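# Stack two fed timbers onto a rack, then stop feed

## Task

Two timber lengths sit side by side in a halted powered roller feed, nearly through, with only their ends still held by the rollers. The green button starts the feed and it keeps running until the red button is pressed. Place each timber so that it lies in both hooks of the rack next to the outfeed, with neither timber lying on the other, and finish with the feed stopped.

## Robot and tools

Setup: three identical i2rt Big YAM arms, arm1, arm2 and arm3. Each has six joints, a two-finger gripper and a wrist camera that sits above the hand and looks toward the fingertips. The hand reaches roughly 1.0 m from the joint1 axis. Fixed room cameras are cam_button, cam_end, cam_end2, cam_over and cam_side. The wrist cameras are arm1_cam_wrist, arm2_cam_wrist and arm3_cam_wrist.

Frame: a single scene frame, origin on the floor, +z up, lengths in metres. Calibrated foot (base_link) poses, each foot facing its own +x: arm1 x=-0.142 y=+0.806 z=+0.874 quat_wxyz=(+0.746, -0.004, -0.004, -0.666); arm2 x=+1.110 y=-0.719 z=+0.712 quat_wxyz=(+0.623, -0.004, -0.007, +0.782); arm3 x=-0.225 y=-0.825 z=+0.863 quat_wxyz=(+0.745, +0.004, -0.004, +0.667). The hand point lies between the finger pads, about 1 cm short of the tips. The fingers extend along the hand's +z axis and close along its y axis. Printed hand positions can be off, more so at long reach.

Tool move: each arm's command goes under its own key (arm1, arm2, arm3); an arm not named receives nothing new. Per arm you may give:
- joints: an object of absolute joint targets by name. joint1_rad -2.879 to 2.879 (rotation about the foot, positive counter-clockwise from above, 0 points along the foot's +x); joint2_rad 0 to 3.141 (shoulder, 0 upper arm back and roughly level, positive lifts it up then forward); joint3_rad 0 to 3.019 (elbow, 0 folded, positive opens); joint4_rad -1.692 to 1.57 (hand pitch, positive tips fingers up); joint5_rad -1.57 to 1.57 (hand yaw, positive to the arm's right); joint6_rad -2.094 to 2.094 (hand roll, positive clockwise viewed from behind); gripper_m 0 to 0.093 (fingertip gap in metres). Done tolerances are ±0.045, ±0.14, ±0.09, ±0.055, ±0.03, ±0.035 rad and ±0.003 m.
- target: one absolute hand pose per arm, seven numbers [x, y, z, qw, qx, qy, qz], scene frame, metres, same format as the printed hand line. The hand travels in a straight line from its current hand_target toward it. Alongside target, joints may only contain gripper_m.
- speed: top path speed in m/s, 0.002 to 0.5, default 0.25, only allowed with target; rotation is capped at double that value in rad/s.
- min_time_s: 0.1 to 8 s, a lower bound on the duration of that arm's joint motions.
The cameras argument lists camera names, ["all"], or []. Example: {"arm2": {"target": [0.5, 0.1, 1.0, 1, 0, 0, 0], "speed": 0.2, "joints": {"gripper_m": 0.06}}}.

Motion behaviour: all motions in one call begin together; hand paths of a call finish together, paced by the slowest. Paths last 0.5 to 10 s and a call at most 15 s. Each control step clips the path pose to within 100 mm and 20 degrees of the measured hand, then uses damped inverse kinematics, favouring position. Hands trail, wander and can exceed speed, especially with a near-straight arm; expect errors of a centimetre or more. Joint moves can swing the hand widely. Nothing slows for obstacles or other arms, and an arm keeps pushing after contact.

Other tools: wait(seconds 0 to 10) lets the scene run and returns state. zoom_image(camera, region [x0, y0, x1, y1] in pixels, top-left origin, at most 504 by 504) magnifies the newest image of that camera. finished_scene(scene) ends the current scene using its number; make no further calls after it in that reply.

Reading results: a move line such as "move: arm1 done; arm2 time_out" summarises each moved arm. joint_status and hand_status explain endings: off_target (rested short, may still push), time_out (joint keeps a nearby target and keeps pushing; on_its_own lists those; send the reported position to relax it), not_followed (a safety check withheld targets; "joint command not followed" or "pose unreachable"; the arm may keep trying). Robots under "as last shown" were not commanded and repeat earlier lines. Images may lag the state slightly; the pictures line gives their order. Joint velocities are in rad/s (gripper m/s); "within noise" means stationary. Joint torques are total drive outputs including gravity, signed toward larger joint values, with per-unit offsets; numbers 3 and 4 wrap at ±28 N m. hand_target is the pose the held joint targets imply. A call with no action returns full state, images and the scene number.

Gripper: when clamping a hard part at full force the reading may be up to 0.005 m below its width (or up to 0.002 m above on some units). Closed on nothing it reads 0.000 to 0.003. Grip force peaks around 50 to 64 N per pad; commanding about 0.005 m below the contact reading gives full force. Open well above the reading to release.

Cautions: avoid robot-to-robot squeezes, including closing one gripper on another's fingers, and hard collisions; the self/arm collision check can be late and ignores fingers, housings and cameras. Do not knock objects out of the work area, drop timber from height, release parts while they move, or slam into fixed or heavy items. Loose objects may be nudged occasionally. Sustained pushing, holding loads or stretched postures heat motors; a MOTOR HOT line appears near 85 °C and at 100 °C the arm goes limp for at least 30 s, marked limit_stop_at_motor_heat; resend targets afterward. The scene keeps running while you deliberate, holding the last command. A refused call, or a stop during one, cancels later move, wait and finished_scene calls in the same reply. Smooth, economical motion is preferred.

Each tool is called after "Call:" by a JSON object that holds its "name" and its "arguments".

## Session

Call:
{"name": "move", "arguments": {}}

Scene clock: 0.00 s.
Joint torques (N m): no reading
Heat: arm1: hottest joint1_rad 23 °C; arm2: hottest joint3_rad 22 °C; arm3: hottest joint2_rad 22 °C.
Joint velocities: within noise
arm1.joint_positions: joint1_rad=-0.792 joint2_rad=+0.591 joint3_rad=+1.353 joint4_rad=-1.540 joint5_rad=-0.284 joint6_rad=-0.232 gripper_m=+0.09396
arm1.joint_status: not commanded
arm1.hand: x=-0.2259 y=+0.6317 z=+1.3681 quat_wxyz=(-0.252, -0.742, -0.531, +0.322) (m; scene frame)
arm1.hand_target: x=-0.2248 y=+0.6331 z=+1.3776 quat_wxyz=(-0.255, -0.738, -0.530, +0.332) (m; scene frame)
arm1.hand_status: not commanded
arm2.joint_positions: joint1_rad=+0.174 joint2_rad=+0.596 joint3_rad=+1.398 joint4_rad=-1.492 joint5_rad=-0.215 joint6_rad=-0.742 gripper_m=+0.09396
arm2.joint_status: not commanded
arm2.hand: x=+0.9917 y=-0.5514 z=+1.2298 quat_wxyz=(-0.294, +0.890, -0.145, -0.318) (m; scene frame)
arm2.hand_target: x=+0.9922 y=-0.5532 z=+1.2409 quat_wxyz=(-0.304, +0.884, -0.142, -0.324) (m; scene frame)
arm2.hand_status: not commanded
arm3.joint_positions: joint1_rad=-0.151 joint2_rad=+0.603 joint3_rad=+1.486 joint4_rad=-1.464 joint5_rad=+0.148 joint6_rad=-0.406 gripper_m=+0.09396
arm3.joint_status: not commanded
arm3.hand: x=-0.1490 y=-0.6490 z=+1.4265 quat_wxyz=(-0.459, +0.638, -0.600, -0.152) (m; scene frame)
arm3.hand_target: x=-0.1498 y=-0.6521 z=+1.4353 quat_wxyz=(-0.468, +0.633, -0.597, -0.156) (m; scene frame)
arm3.hand_status: not commanded
pictures: arm1_cam_wrist, arm2_cam_wrist, arm3_cam_wrist, cam_button, cam_end, cam_end2, cam_over, cam_side

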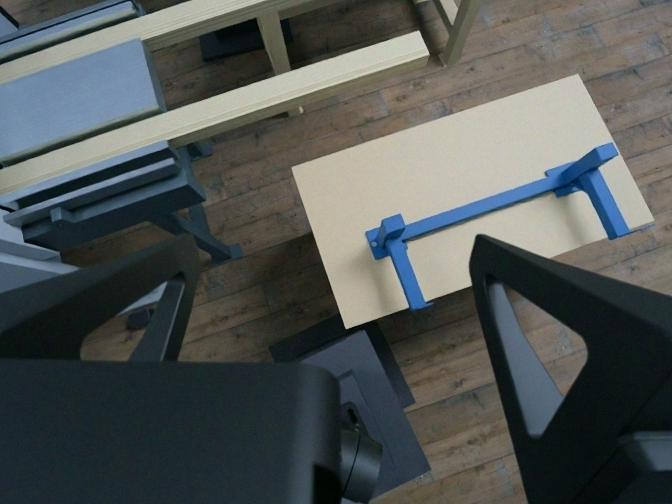

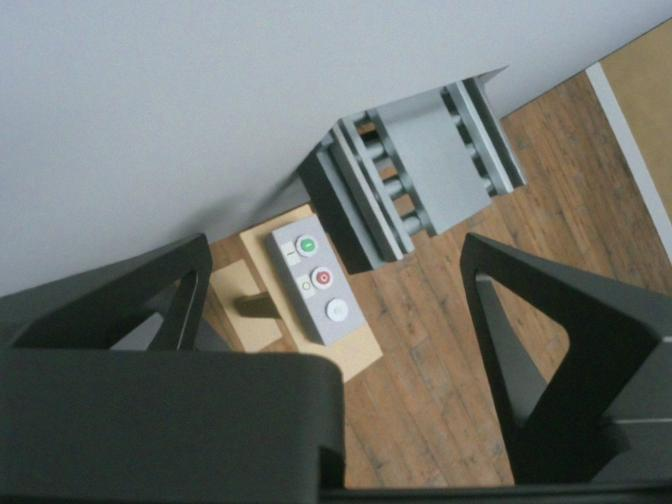

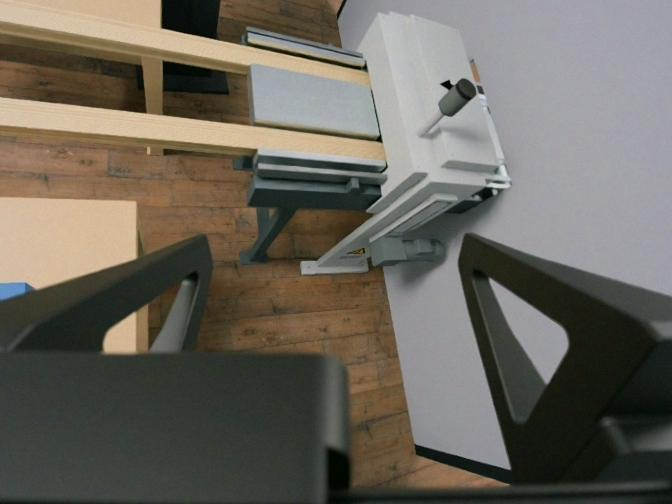

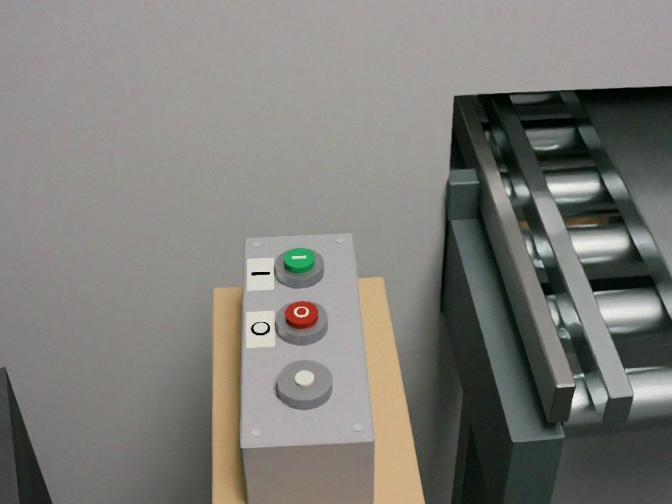

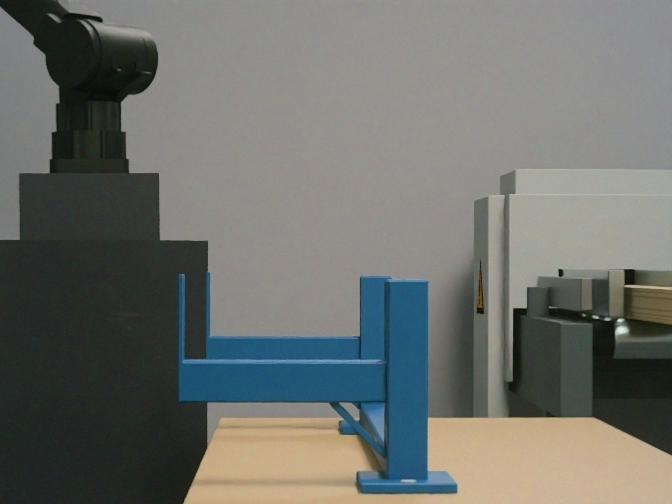

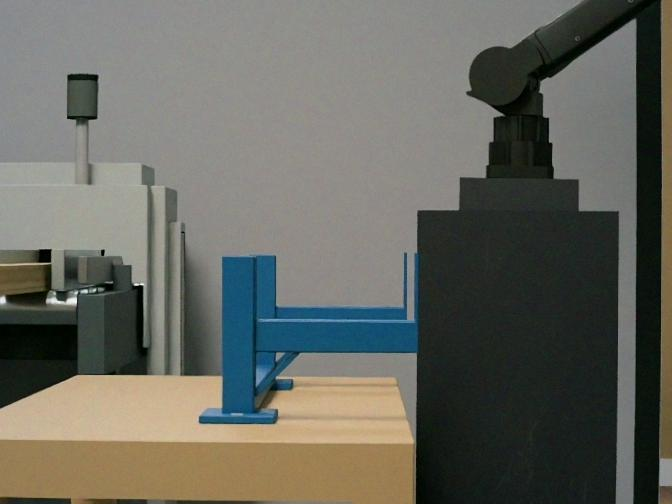

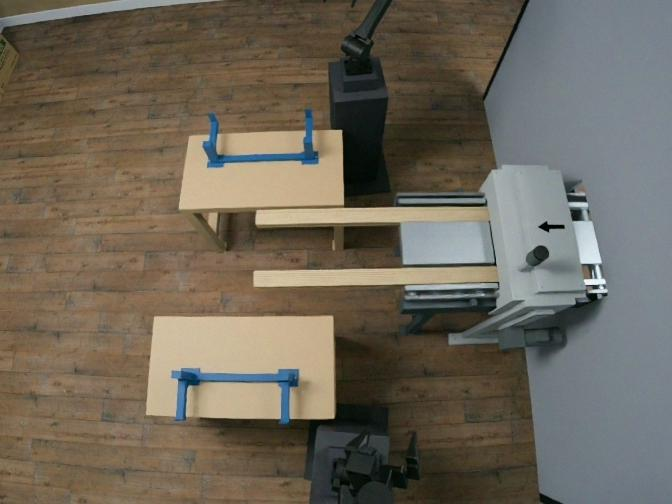

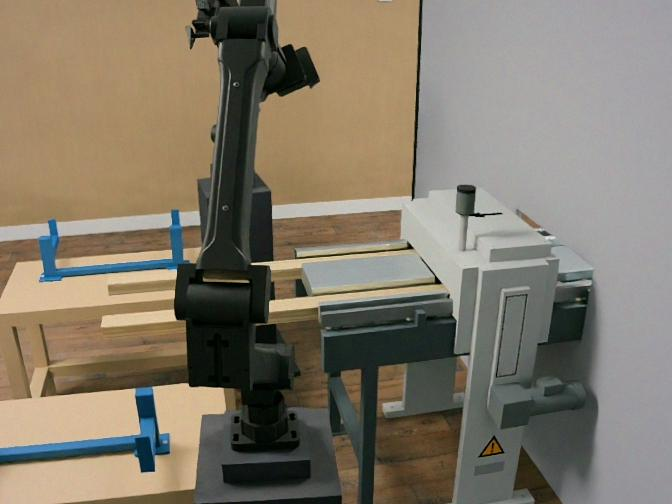

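Call:
{"name": "move", "arguments": {"arm1": {"target":[-0.25,0.3,1.3,0,1,0,0]}, "arm3": {"target":[-0.25,-0.3,1.3,0,1,0,0]}, "cameras": ["arm1_cam_wrist","arm3_cam_wrist","cam_over","cam_side"]}}

Scene clock: 99.30 s.
Joint torques (N m): arm1=[-0.38 -12.1 14.37 0.31 -0.12 0.04] | arm2=[-2.2 2.55 8.47 1.65 -0.13 0.18] | arm3=[-1.03 -10.64 12.53 0.75 -0.02 -0.02]
Heat: arm1: hottest joint3_rad 26 °C; arm2: hottest joint3_rad 27 °C; arm3: hottest joint3_rad 32 °C.
move: arm1 off_target; arm3 off_target
Joint velocities: within noise
arm1.joint_positions: joint1_rad=-0.308 joint2_rad=+1.584 joint3_rad=+1.953 joint4_rad=-1.672 joint5_rad=+0.008 joint6_rad=+1.354 gripper_m=+0.09396
arm1.joint_status: not commanded
arm1.hand: x=-0.2442 y=+0.3049 z=+1.2865 quat_wxyz=(-0.136, -0.990, -0.010, +0.031) (m; scene frame)
arm1.hand_target: x=-0.2498 y=+0.3006 z=+1.2990 quat_wxyz=(-0.147, -0.989, -0.001, +0.031) (m; scene frame)
arm1.hand_status: off_target (0.016 m and 16.0 deg from the pose sent, 0.339 m and 84.2 deg at the start; a joint's target at an end of its range on 78 of 137 steps)
arm2: as last shown
arm3.joint_positions: joint1_rad=+0.148 joint2_rad=+1.608 joint3_rad=+2.004 joint4_rad=-1.689 joint5_rad=-0.006 joint6_rad=-1.511 gripper_m=+0.09396
arm3.joint_status: not commanded
arm3.hand: x=-0.2452 y=-0.3063 z=+1.2840 quat_wxyz=(-0.144, +0.990, -0.011, -0.009) (m; scene frame)
arm3.hand_target: x=-0.2499 y=-0.3008 z=+1.2990 quat_wxyz=(-0.159, +0.987, -0.001, -0.008) (m; scene frame)
arm3.hand_status: off_target (0.018 m and 16.6 deg from the pose sent, 0.385 m and 100.8 deg at the start; a joint's target at an end of its range on 69 of 137 steps)
pictures: arm1_cam_wrist, arm3_cam_wrist, cam_over, cam_side

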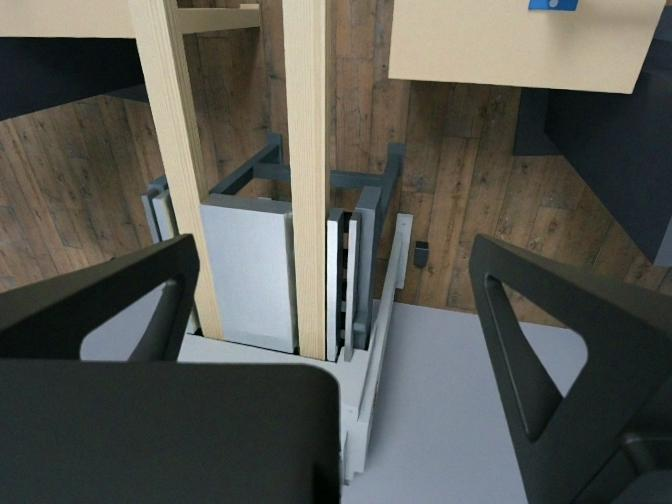

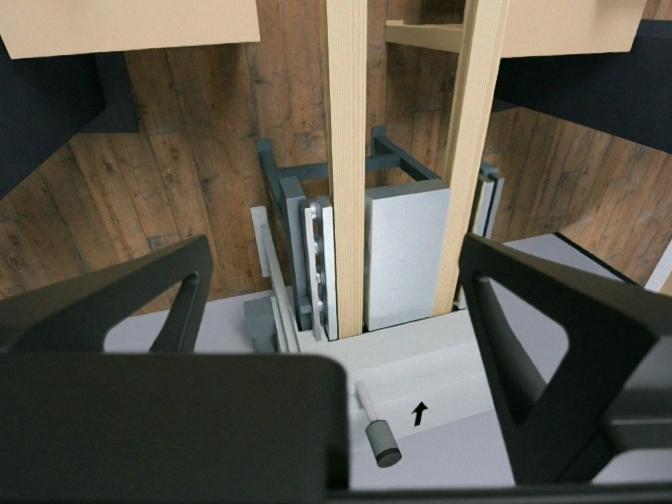

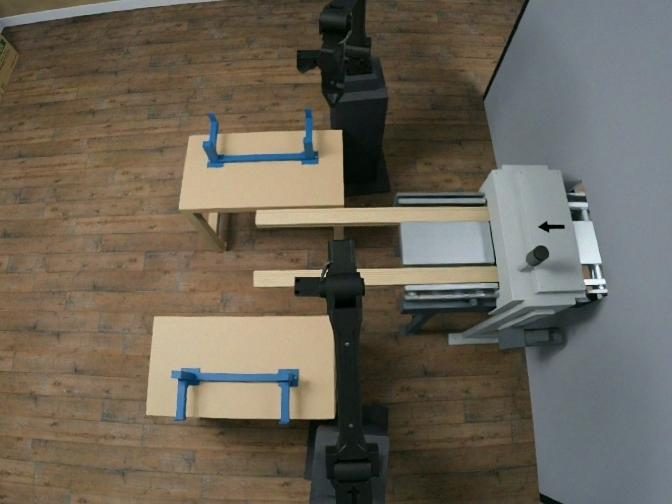

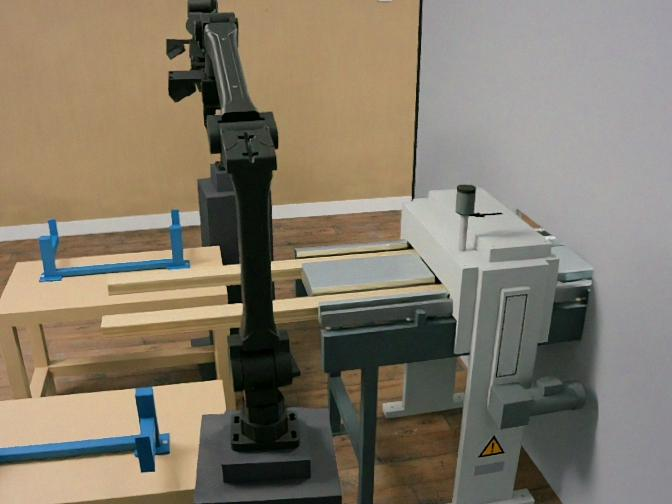

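Call:
{"name": "move", "arguments": {"arm1": {"target":[-0.45,0.4,1.15,0,1,0,0]}, "arm3": {"target":[-0.45,-0.4,1.15,0,1,0,0]}, "arm2": {"target":[0.9,-0.3,1.15,0,1,0,0]}, "cameras": ["arm1_cam_wrist","arm3_cam_wrist","arm2_cam_wrist","cam_button"]}}

Call:
{"name": "zoom_image", "arguments": {"camera": "arm1_cam_wrist", "region": [150, 0, 650, 250]}}

Call:
{"name": "zoom_image", "arguments": {"camera": "arm3_cam_wrist", "region": [20, 0, 520, 250]}}

Scene clock: 164.73 s.
Joint torques (N m): arm1=[0.21 -13.22 10.54 0.66 0.13 -0.06] | arm2=[-1.44 -11.81 12.4 0.2 -0.03 0.02] | arm3=[-1.61 -10.4 8.47 0.99 -0.27 0.11]
Heat: arm1: hottest joint3_rad 30 °C; arm2: hottest joint3_rad 28 °C; arm3: hottest joint3_rad 38 °C.
move: arm1 done; arm2 off_target; arm3 off_target
Joint velocities: within noise
arm1.joint_positions: joint1_rad=-0.750 joint2_rad=+1.671 joint3_rad=+1.739 joint4_rad=-1.645 joint5_rad=+0.005 joint6_rad=+0.938 gripper_m=+0.09396
arm1.joint_status: not commanded
arm1.hand: x=-0.4445 y=+0.4030 z=+1.1565 quat_wxyz=(-0.002, -1.000, +0.002, -0.001) (m; scene frame)
arm1.hand_target: x=-0.4499 y=+0.4001 z=+1.1501 quat_wxyz=(+0.000, -1.000, +0.000, +0.000) (m; scene frame)
arm1.hand_status: done (0.009 m and 0.3 deg from the pose sent, 0.265 m and 16.0 deg at the start)
arm2.joint_positions: joint1_rad=+0.208 joint2_rad=+1.456 joint3_rad=+1.826 joint4_rad=-1.689 joint5_rad=-0.018 joint6_rad=-1.105 gripper_m=+0.09396
arm2.joint_status: not commanded
arm2.hand: x=+0.9075 y=-0.3014 z=+1.1241 quat_wxyz=(-0.112, +0.992, -0.014, -0.056) (m; scene frame)
arm2.hand_target: x=+0.9007 y=-0.3011 z=+1.1489 quat_wxyz=(-0.135, +0.989, -0.001, -0.066) (m; scene frame)
arm2.hand_status: off_target (0.027 m and 14.5 deg from the pose sent, 0.279 m and 54.3 deg at the start; a joint's target at an end of its range on 54 of 86 steps)
arm3.joint_positions: joint1_rad=+0.589 joint2_rad=+1.596 joint3_rad=+1.681 joint4_rad=-1.655 joint5_rad=-0.003 joint6_rad=-1.098 gripper_m=+0.09396
arm3.joint_status: not commanded
arm3.hand: x=-0.4463 y=-0.4025 z=+1.1598 quat_wxyz=(-0.006, +1.000, +0.003, -0.001) (m; scene frame)
arm3.hand_target: x=-0.4498 y=-0.4001 z=+1.1500 quat_wxyz=(+0.000, +1.000, +0.000, +0.000) (m; scene frame)
arm3.hand_status: off_target (0.011 m and 0.8 deg from the pose sent, 0.262 m and 16.6 deg at the start)
pictures: arm1_cam_wrist, arm2_cam_wrist, arm3_cam_wrist, cam_button

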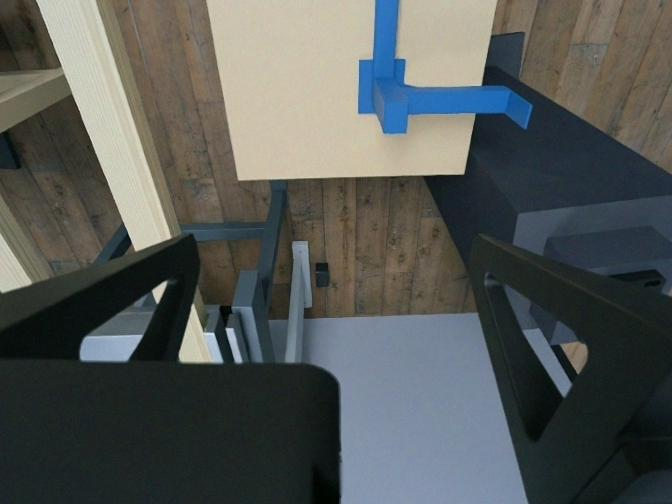

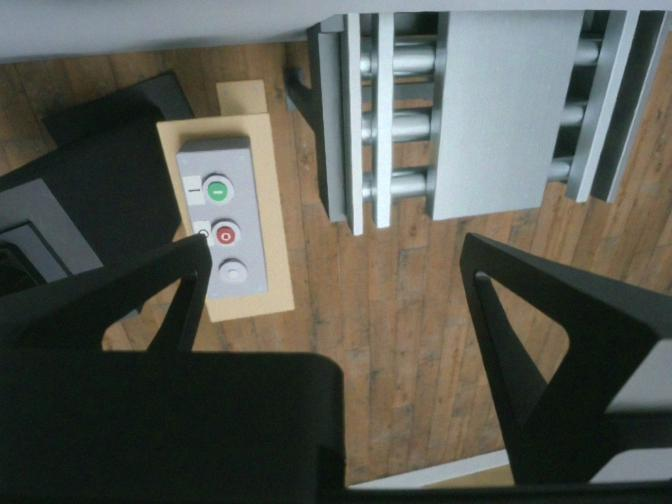

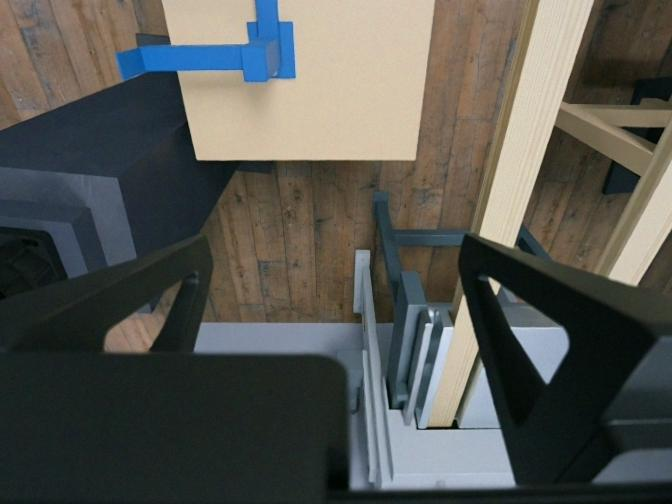

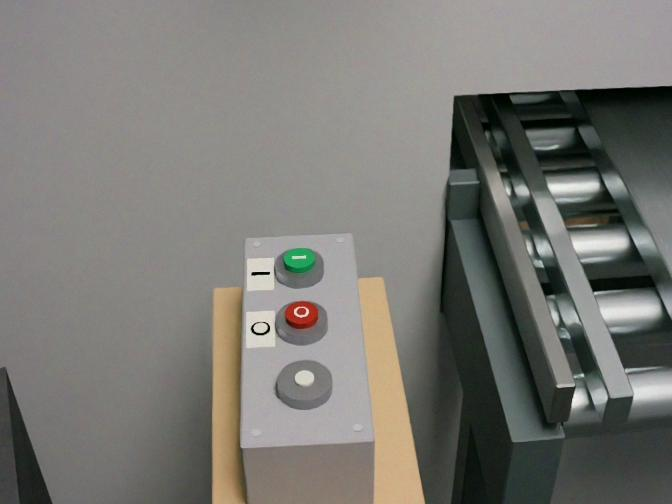

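Scaled by 1.008 from the camera's 672x504 image, which has a finer 960x720 frame.

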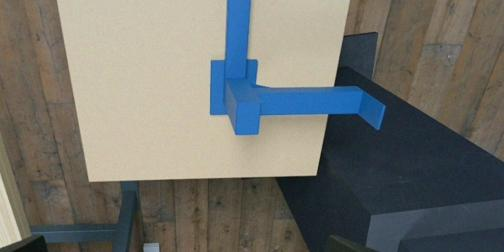

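Scaled by 1.008 from the camera's 672x504 image, which has a finer 960x720 frame.

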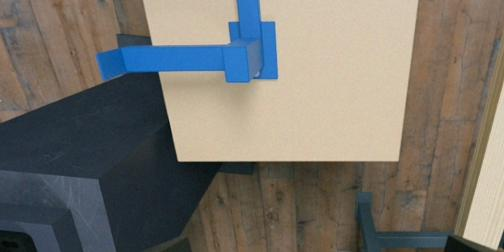

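Call:
{"name": "move", "arguments": {"arm1": {"target":[-0.45,0.3,1.15,0,1,0,0]}, "arm3": {"target":[-0.45,-0.3,1.15,0,1,0,0]}, "cameras": ["arm1_cam_wrist","arm3_cam_wrist"]}}

Call:
{"name": "zoom_image", "arguments": {"camera": "arm1_cam_wrist", "region": [170, 0, 670, 250]}}

Call:
{"name": "zoom_image", "arguments": {"camera": "arm3_cam_wrist", "region": [20, 0, 520, 250]}}

Call:
{"name": "move", "arguments": {"arm1": {"target":[-0.6,0.4,1.15,0,1,0,0]}, "arm3": {"target":[-0.6,-0.4,1.15,0,1,0,0]}, "cameras": ["arm1_cam_wrist","arm3_cam_wrist"]}}

Call:
{"name": "zoom_image", "arguments": {"camera": "arm1_cam_wrist", "region": [170, 0, 670, 250]}}

Call:
{"name": "zoom_image", "arguments": {"camera": "arm3_cam_wrist", "region": [20, 0, 520, 250]}}

Scene clock: 203.77 s.
Joint torques (N m): arm1=[-0.26 -16.73 14.37 -0.23 0.1 0.05] | arm2=[-1.44 -11.81 12.4 0.21 -0.03 0.02] | arm3=[-1.73 -13.68 12.66 0.25 -0.24 -0.09]
Heat: arm1: hottest joint3_rad 30 °C; arm2: hottest joint3_rad 36 °C; arm3: hottest joint3_rad 36 °C.
move: arm1 off_target; arm3 off_target
Joint velocities: within noise
arm1.joint_positions: joint1_rad=-0.651 joint2_rad=+1.892 joint3_rad=+1.996 joint4_rad=-1.672 joint5_rad=+0.005 joint6_rad=+1.021 gripper_m=+0.09396
arm1.joint_status: not commanded
arm1.hand: x=-0.4434 y=+0.3066 z=+1.1394 quat_wxyz=(-0.006, -1.000, -0.006, +0.002) (m; scene frame)
arm1.hand_target: x=-0.4497 y=+0.3007 z=+1.1496 quat_wxyz=(-0.015, -1.000, +0.000, +0.009) (m; scene frame)
arm1.hand_status: off_target (0.014 m and 1.0 deg from the pose sent, 0.103 m and 0.3 deg at the start; a joint's target at an end of its range on 27 of 40 steps)
arm2: as last shown
arm3.joint_positions: joint1_rad=+0.511 joint2_rad=+1.837 joint3_rad=+1.940 joint4_rad=-1.690 joint5_rad=-0.003 joint6_rad=-1.159 gripper_m=+0.09396
arm3.joint_status: not commanded
arm3.hand: x=-0.4446 y=-0.3099 z=+1.1384 quat_wxyz=(+0.002, +1.000, -0.006, +0.002) (m; scene frame)
arm3.hand_target: x=-0.4497 y=-0.3007 z=+1.1497 quat_wxyz=(-0.011, +1.000, +0.000, -0.004) (m; scene frame)
arm3.hand_status: off_target (0.016 m and 0.7 deg from the pose sent, 0.103 m and 0.8 deg at the start; a joint's target at an end of its range on 24 of 40 steps)
pictures: arm1_cam_wrist, arm3_cam_wrist

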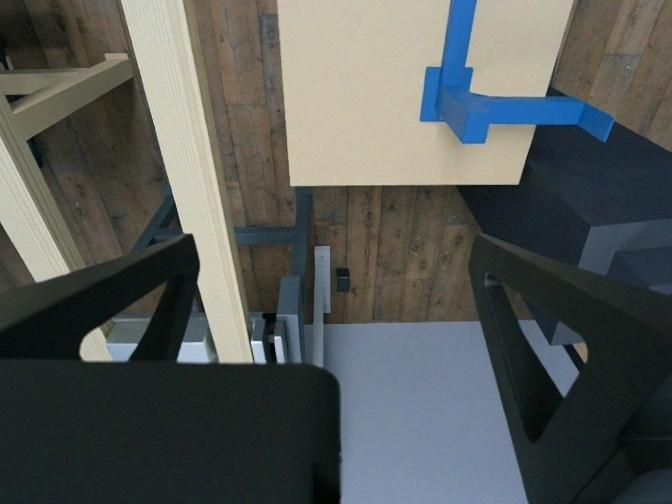

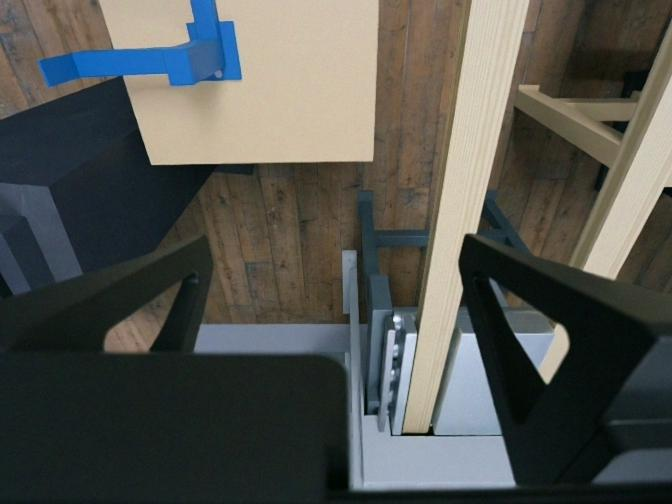

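Scaled by 1.008 from the camera's 672x504 image, which has a finer 960x720 frame.

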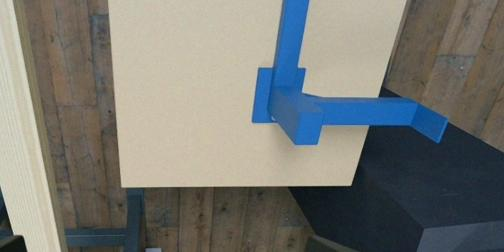

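Scaled by 1.008 from the camera's 672x504 image, which has a finer 960x720 frame.

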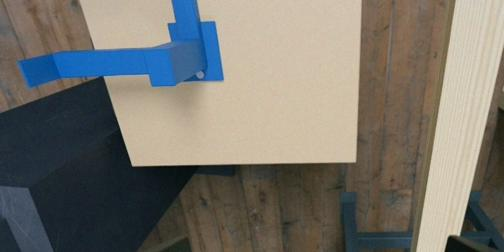

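Scene clock: 205.47 s.
Joint torques (N m): arm1=[1.49 -16.79 14.56 -0.14 0.11 -0.04] | arm2=[-1.49 -11.81 12.4 0.21 -0.03 0.02] | arm3=[-2.43 -14.62 11.64 0.29 -0.16 0.13]
Heat: arm1: hottest joint3_rad 30 °C; arm2: hottest joint3_rad 36 °C; arm3: hottest joint3_rad 37 °C.
move: arm1 off_target; arm3 off_target
Joint velocities: within noise
arm1.joint_positions: joint1_rad=-0.955 joint2_rad=+1.926 joint3_rad=+2.062 joint4_rad=-1.672 joint5_rad=+0.007 joint6_rad=+0.742 gripper_m=+0.09396
arm1.joint_status: not commanded
arm1.hand: x=-0.5938 y=+0.4085 z=+1.1439 quat_wxyz=(-0.015, -1.000, +0.007, +0.015) (m; scene frame)
arm1.hand_target: x=-0.5994 y=+0.4004 z=+1.1495 quat_wxyz=(-0.019, -1.000, +0.000, +0.021) (m; scene frame)
arm1.hand_status: off_target (0.012 m and 2.5 deg from the pose sent, 0.183 m and 1.0 deg at the start; a joint's target at an end of its range on 49 of 51 steps)
arm2: as last shown
arm3.joint_positions: joint1_rad=+0.833 joint2_rad=+1.836 joint3_rad=+1.940 joint4_rad=-1.690 joint5_rad=-0.009 joint6_rad=-0.864 gripper_m=+0.09396
arm3.joint_status: not commanded
arm3.hand: x=-0.5979 y=-0.4066 z=+1.1376 quat_wxyz=(+0.002, +1.000, +0.008, +0.002) (m; scene frame)
arm3.hand_target: x=-0.5996 y=-0.4004 z=+1.1497 quat_wxyz=(-0.007, +1.000, +0.000, -0.006) (m; scene frame)
arm3.hand_status: off_target (0.014 m and 0.9 deg from the pose sent, 0.180 m and 0.7 deg at the start; a joint's target at an end of its range on 37 of 51 steps)
pictures: arm1_cam_wrist, arm3_cam_wrist

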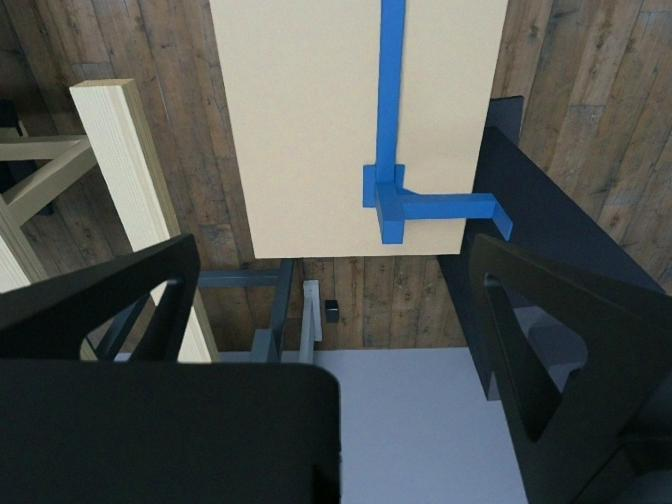

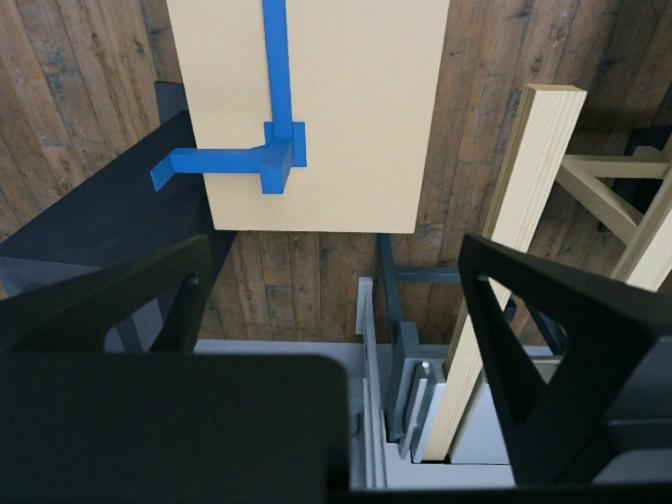

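Scaled by 1.008 from the camera's 672x504 image, which has a finer 960x720 frame.

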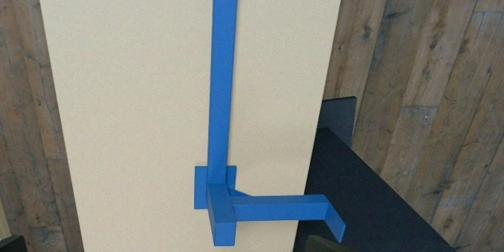

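Scaled by 1.008 from the camera's 672x504 image, which has a finer 960x720 frame.

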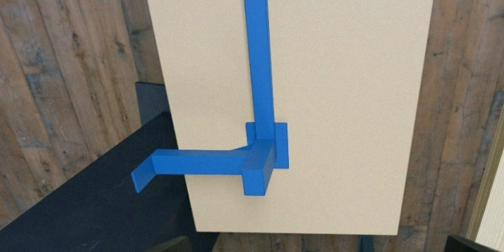

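Call:
{"name": "move", "arguments": {"arm1": {"target":[-0.1,0.127,0.95,0,1,0,0]}, "arm3": {"target":[-0.1,-0.143,0.95,0,1,0,0]}, "cameras": ["arm1_cam_wrist","arm3_cam_wrist","cam_side","cam_end"]}}

Call:
{"name": "zoom_image", "arguments": {"camera": "arm1_cam_wrist", "region": [150, 0, 520, 270]}}

Call:
{"name": "zoom_image", "arguments": {"camera": "arm3_cam_wrist", "region": [150, 0, 520, 270]}}

Scene clock: 264.73 s.
Joint torques (N m): arm1=[-0.85 -19.96 14 -0.27 -0.02 0.05] | arm2=[-1.44 -11.81 12.4 0.2 -0.03 0.03] | arm3=[-1.14 -17.61 12.51 0.1 -0.13 -0.06]
Heat: arm1: hottest joint3_rad 34 °C; arm2: hottest joint3_rad 40 °C; arm3: hottest joint3_rad 42 °C.
move: arm1 off_target; arm3 off_target
Joint velocities: within noise
arm1.joint_positions: joint1_rad=-0.045 joint2_rad=+2.213 joint3_rad=+2.003 joint4_rad=-1.386 joint5_rad=+0.002 joint6_rad=+1.625 gripper_m=+0.09396
arm1.joint_status: not commanded
arm1.hand: x=-0.0970 y=+0.1385 z=+0.9471 quat_wxyz=(+0.007, -1.000, -0.007, +0.001) (m; scene frame)
arm1.hand_target: x=-0.1000 y=+0.1275 z=+0.9501 quat_wxyz=(-0.001, -1.000, +0.000, +0.000) (m; scene frame)
arm1.hand_status: off_target (0.012 m and 1.1 deg from the pose sent, 0.601 m and 2.5 deg at the start)
arm2: as last shown
arm3.joint_positions: joint1_rad=-0.076 joint2_rad=+2.246 joint3_rad=+2.088 joint4_rad=-1.442 joint5_rad=+0.000 joint6_rad=-1.741 gripper_m=+0.09396
arm3.joint_status: not commanded
arm3.hand: x=-0.0978 y=-0.1565 z=+0.9466 quat_wxyz=(+0.008, +1.000, -0.008, -0.002) (m; scene frame)
arm3.hand_target: x=-0.1003 y=-0.1436 z=+0.9500 quat_wxyz=(-0.001, +1.000, +0.000, +0.000) (m; scene frame)
arm3.hand_status: off_target (0.014 m and 1.4 deg from the pose sent, 0.594 m and 0.9 deg at the start)
pictures: arm1_cam_wrist, arm3_cam_wrist, cam_end, cam_side

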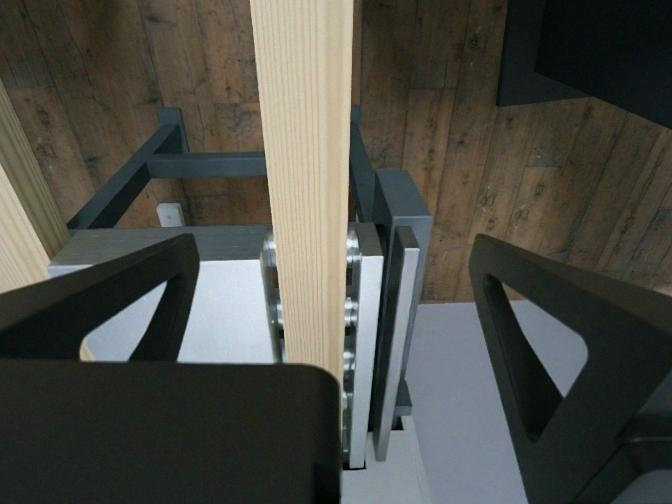

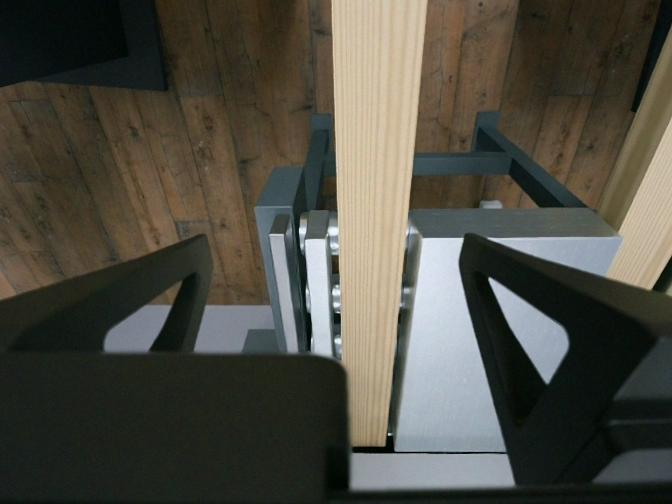

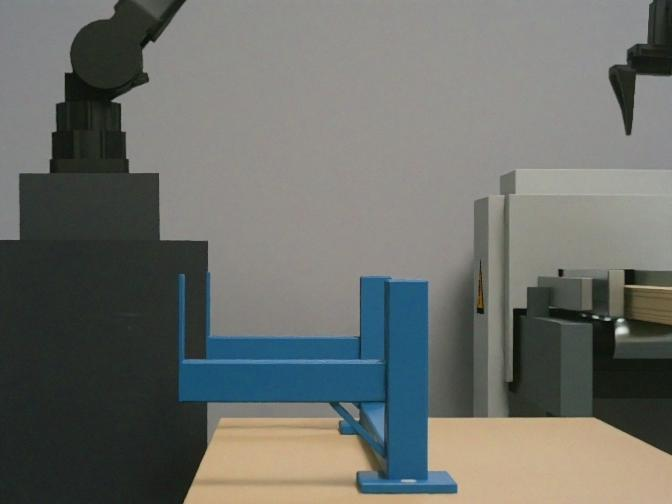

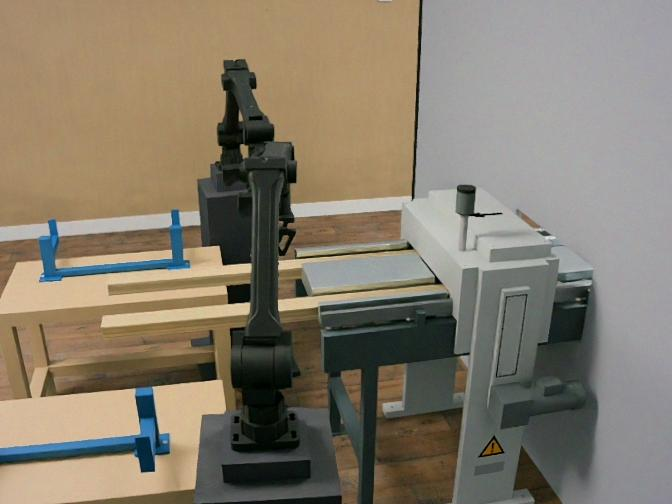

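Scaled by 1.362 from the camera's 672x504 image, which has a finer 960x720 frame.

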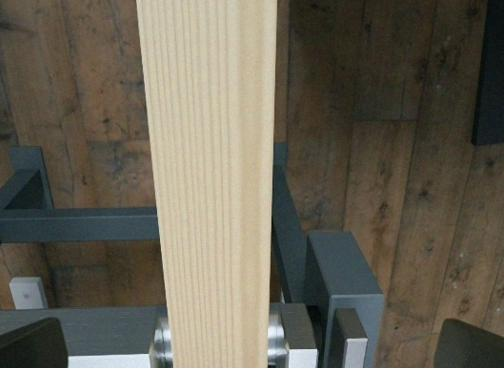

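Scaled by 1.362 from the camera's 672x504 image, which has a finer 960x720 frame.

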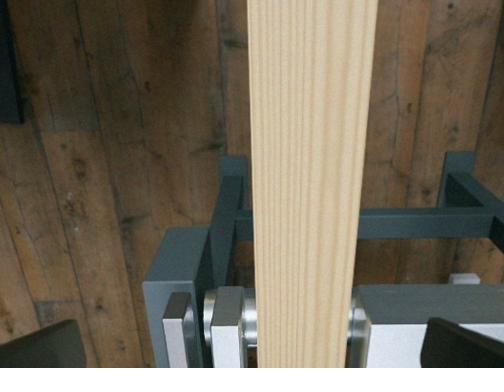

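Call:
{"name": "move", "arguments": {"arm1": {"target":[-0.1,0.109,0.845,0,1,0,0],"speed":0.15}, "arm3": {"target":[-0.1,-0.114,0.845,0,1,0,0],"speed":0.15}, "cameras": ["arm1_cam_wrist","arm3_cam_wrist","cam_end"]}}

Call:
{"name": "zoom_image", "arguments": {"camera": "arm1_cam_wrist", "region": [150, 0, 520, 270]}}

Call:
{"name": "zoom_image", "arguments": {"camera": "arm3_cam_wrist", "region": [150, 0, 520, 270]}}

Call:
{"name": "zoom_image", "arguments": {"camera": "cam_end", "region": [472, 100, 672, 400]}}

Scene clock: 290.00 s.
Joint torques (N m): arm1=[-0.44 -21.42 11.59 0.57 -0.03 0.06] | arm2=[-1.44 -11.81 12.4 0.21 -0.03 0.02] | arm3=[-0.97 -19.14 12.03 0.73 -0.14 0.01]
Heat: arm1: hottest joint3_rad 34 °C; arm2: hottest joint3_rad 41 °C; arm3: hottest joint3_rad 44 °C.
move: arm1 off_target; arm3 off_target
Joint velocities: within noise
arm1.joint_positions: joint1_rad=-0.045 joint2_rad=+2.363 joint3_rad=+2.003 joint4_rad=-1.240 joint5_rad=+0.002 joint6_rad=+1.625 gripper_m=+0.09396
arm1.joint_status: not commanded
arm1.hand: x=-0.0955 y=+0.1183 z=+0.8477 quat_wxyz=(+0.008, -1.000, -0.007, +0.001) (m; scene frame)
arm1.hand_target: x=-0.1000 y=+0.1093 z=+0.8451 quat_wxyz=(+0.000, -1.000, +0.000, +0.000) (m; scene frame)
arm1.hand_status: off_target (0.011 m and 1.3 deg from the pose sent, 0.106 m and 1.1 deg at the start)
arm2: as last shown
arm3.joint_positions: joint1_rad=-0.072 joint2_rad=+2.422 joint3_rad=+2.123 joint4_rad=-1.322 joint5_rad=+0.000 joint6_rad=-1.741 gripper_m=+0.09396
arm3.joint_status: not commanded
arm3.hand: x=-0.0964 y=-0.1324 z=+0.8404 quat_wxyz=(+0.018, +1.000, -0.006, -0.004) (m; scene frame)
arm3.hand_target: x=-0.1003 y=-0.1150 z=+0.8453 quat_wxyz=(+0.000, +1.000, +0.000, +0.000) (m; scene frame)
arm3.hand_status: off_target (0.019 m and 2.3 deg from the pose sent, 0.110 m and 1.4 deg at the start)
pictures: arm1_cam_wrist, arm3_cam_wrist, cam_end

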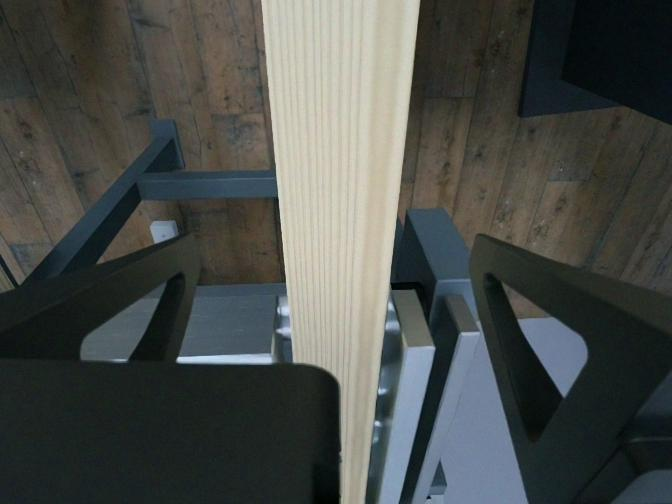

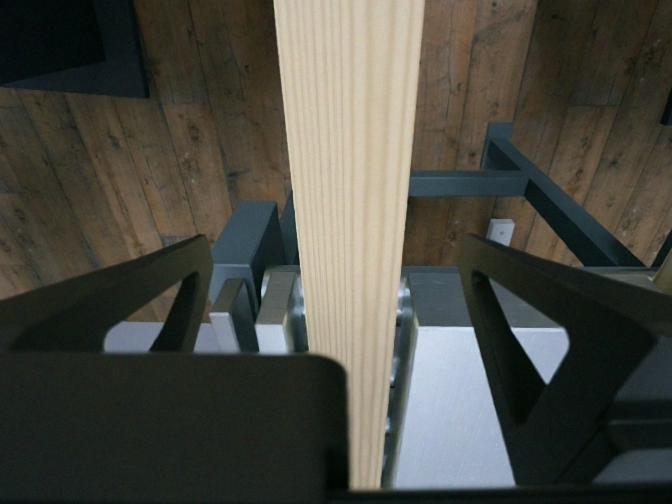

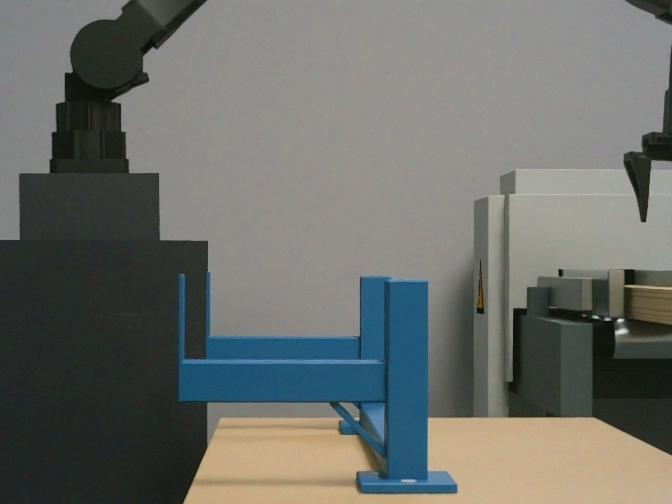

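Scaled by 1.362 from the camera's 672x504 image, which has a finer 960x720 frame.

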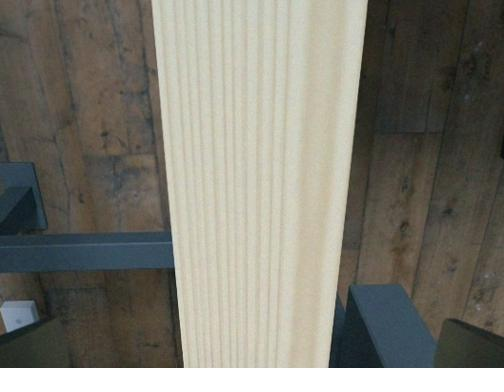

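Scaled by 1.362 from the camera's 672x504 image, which has a finer 960x720 frame.

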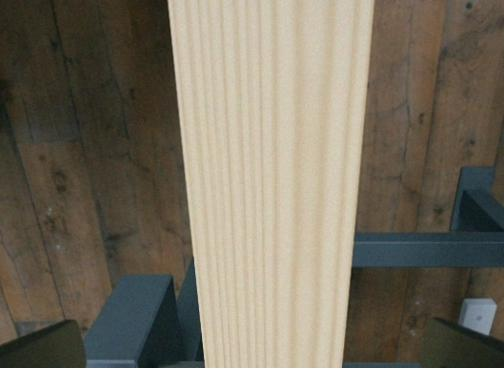

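Scaled by 1.680 from the camera's 672x504 image, which has a finer 960x720 frame.

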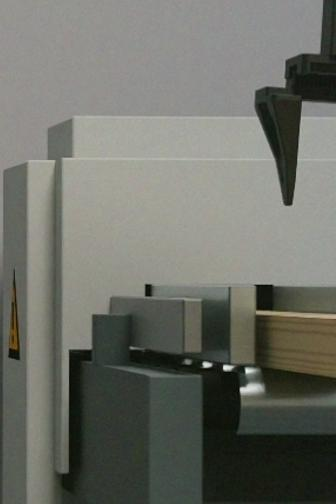

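Call:
{"name": "move", "arguments": {"arm1": {"target":[-0.1,0.110,0.80,0,1,0,0],"speed":0.1}, "arm3": {"target":[-0.1,-0.107,0.80,0,1,0,0],"speed":0.1}, "cameras": ["arm1_cam_wrist","arm3_cam_wrist","cam_end","cam_end2"]}}

Call:
{"name": "zoom_image", "arguments": {"camera": "cam_end", "region": [472, 100, 672, 400]}}

Call:
{"name": "zoom_image", "arguments": {"camera": "cam_end2", "region": [0, 100, 200, 400]}}

Scene clock: 312.07 s.
Joint torques (N m): arm1=[-0.44 -21.3 9.85 0.62 0 0.06] | arm2=[-1.44 -11.81 12.41 0.21 -0.03 0.03] | arm3=[-0.91 -19.49 11.85 0.79 -0.14 0.02]
Heat: arm1: hottest joint3_rad 33 °C; arm2: hottest joint3_rad 42 °C; arm3: hottest joint3_rad 41 °C.
move: arm1 off_target; arm3 off_target
Joint velocities: within noise
arm1.joint_positions: joint1_rad=-0.045 joint2_rad=+2.410 joint3_rad=+1.990 joint4_rad=-1.159 joint5_rad=+0.002 joint6_rad=+1.625 gripper_m=+0.09396
arm1.joint_status: not commanded
arm1.hand: x=-0.0951 y=+0.1117 z=+0.8112 quat_wxyz=(-0.002, -1.000, -0.007, +0.001) (m; scene frame)
arm1.hand_target: x=-0.0999 y=+0.1103 z=+0.8000 quat_wxyz=(+0.000, -1.000, +0.000, +0.000) (m; scene frame)
arm1.hand_status: off_target (0.012 m and 0.8 deg from the pose sent, 0.049 m and 1.3 deg at the start)
arm2: as last shown
arm3.joint_positions: joint1_rad=-0.070 joint2_rad=+2.492 joint3_rad=+2.137 joint4_rad=-1.266 joint5_rad=+0.000 joint6_rad=-1.741 gripper_m=+0.09396
arm3.joint_status: not commanded
arm3.hand: x=-0.0963 y=-0.1256 z=+0.7963 quat_wxyz=(+0.019, +1.000, -0.006, -0.004) (m; scene frame)
arm3.hand_target: x=-0.1002 y=-0.1080 z=+0.8003 quat_wxyz=(+0.000, +1.000, +0.000, +0.000) (m; scene frame)
arm3.hand_status: off_target (0.019 m and 2.3 deg from the pose sent, 0.048 m and 2.3 deg at the start)
pictures: arm1_cam_wrist, arm3_cam_wrist, cam_end, cam_end2

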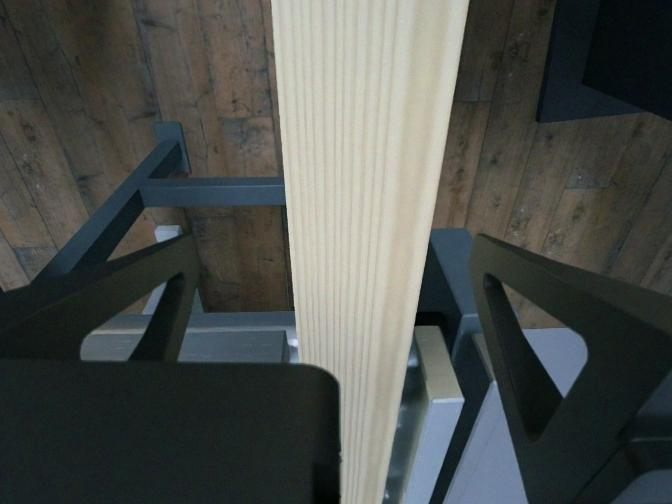

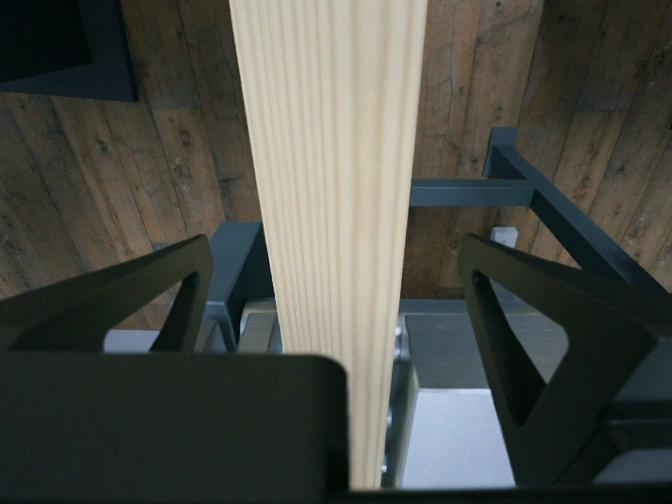

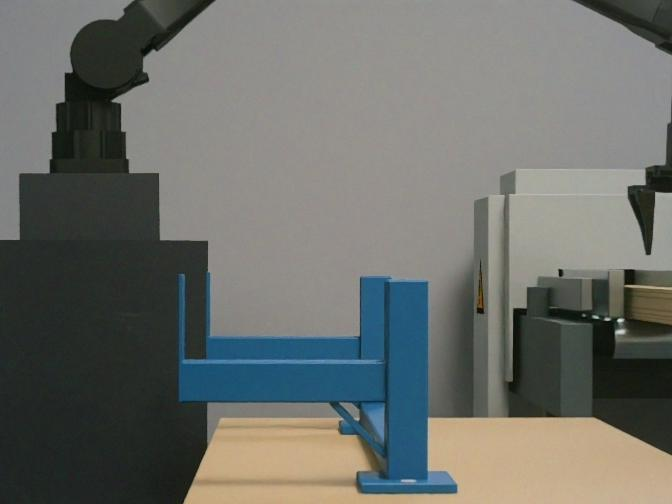

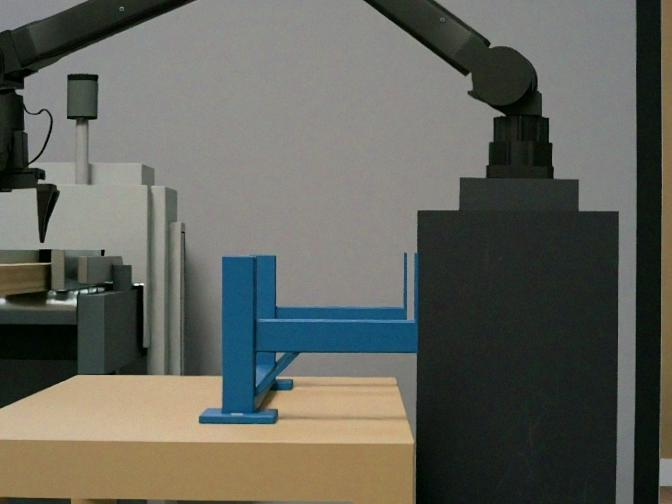

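Scaled by 1.680 from the camera's 672x504 image, which has a finer 960x720 frame.

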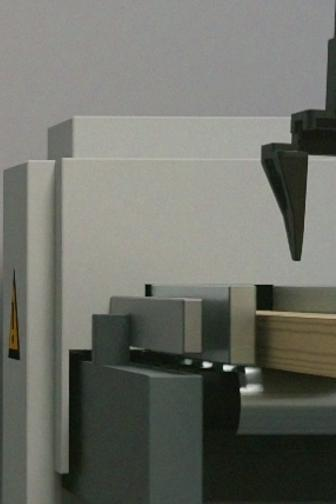

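Scaled by 1.680 from the camera's 672x504 image, which has a finer 960x720 frame.

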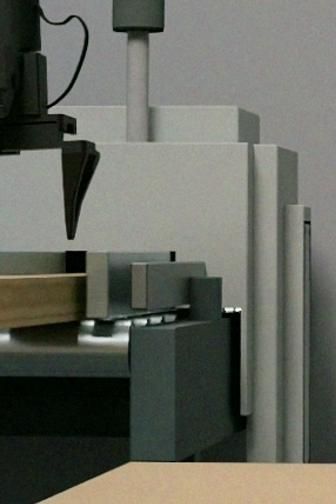

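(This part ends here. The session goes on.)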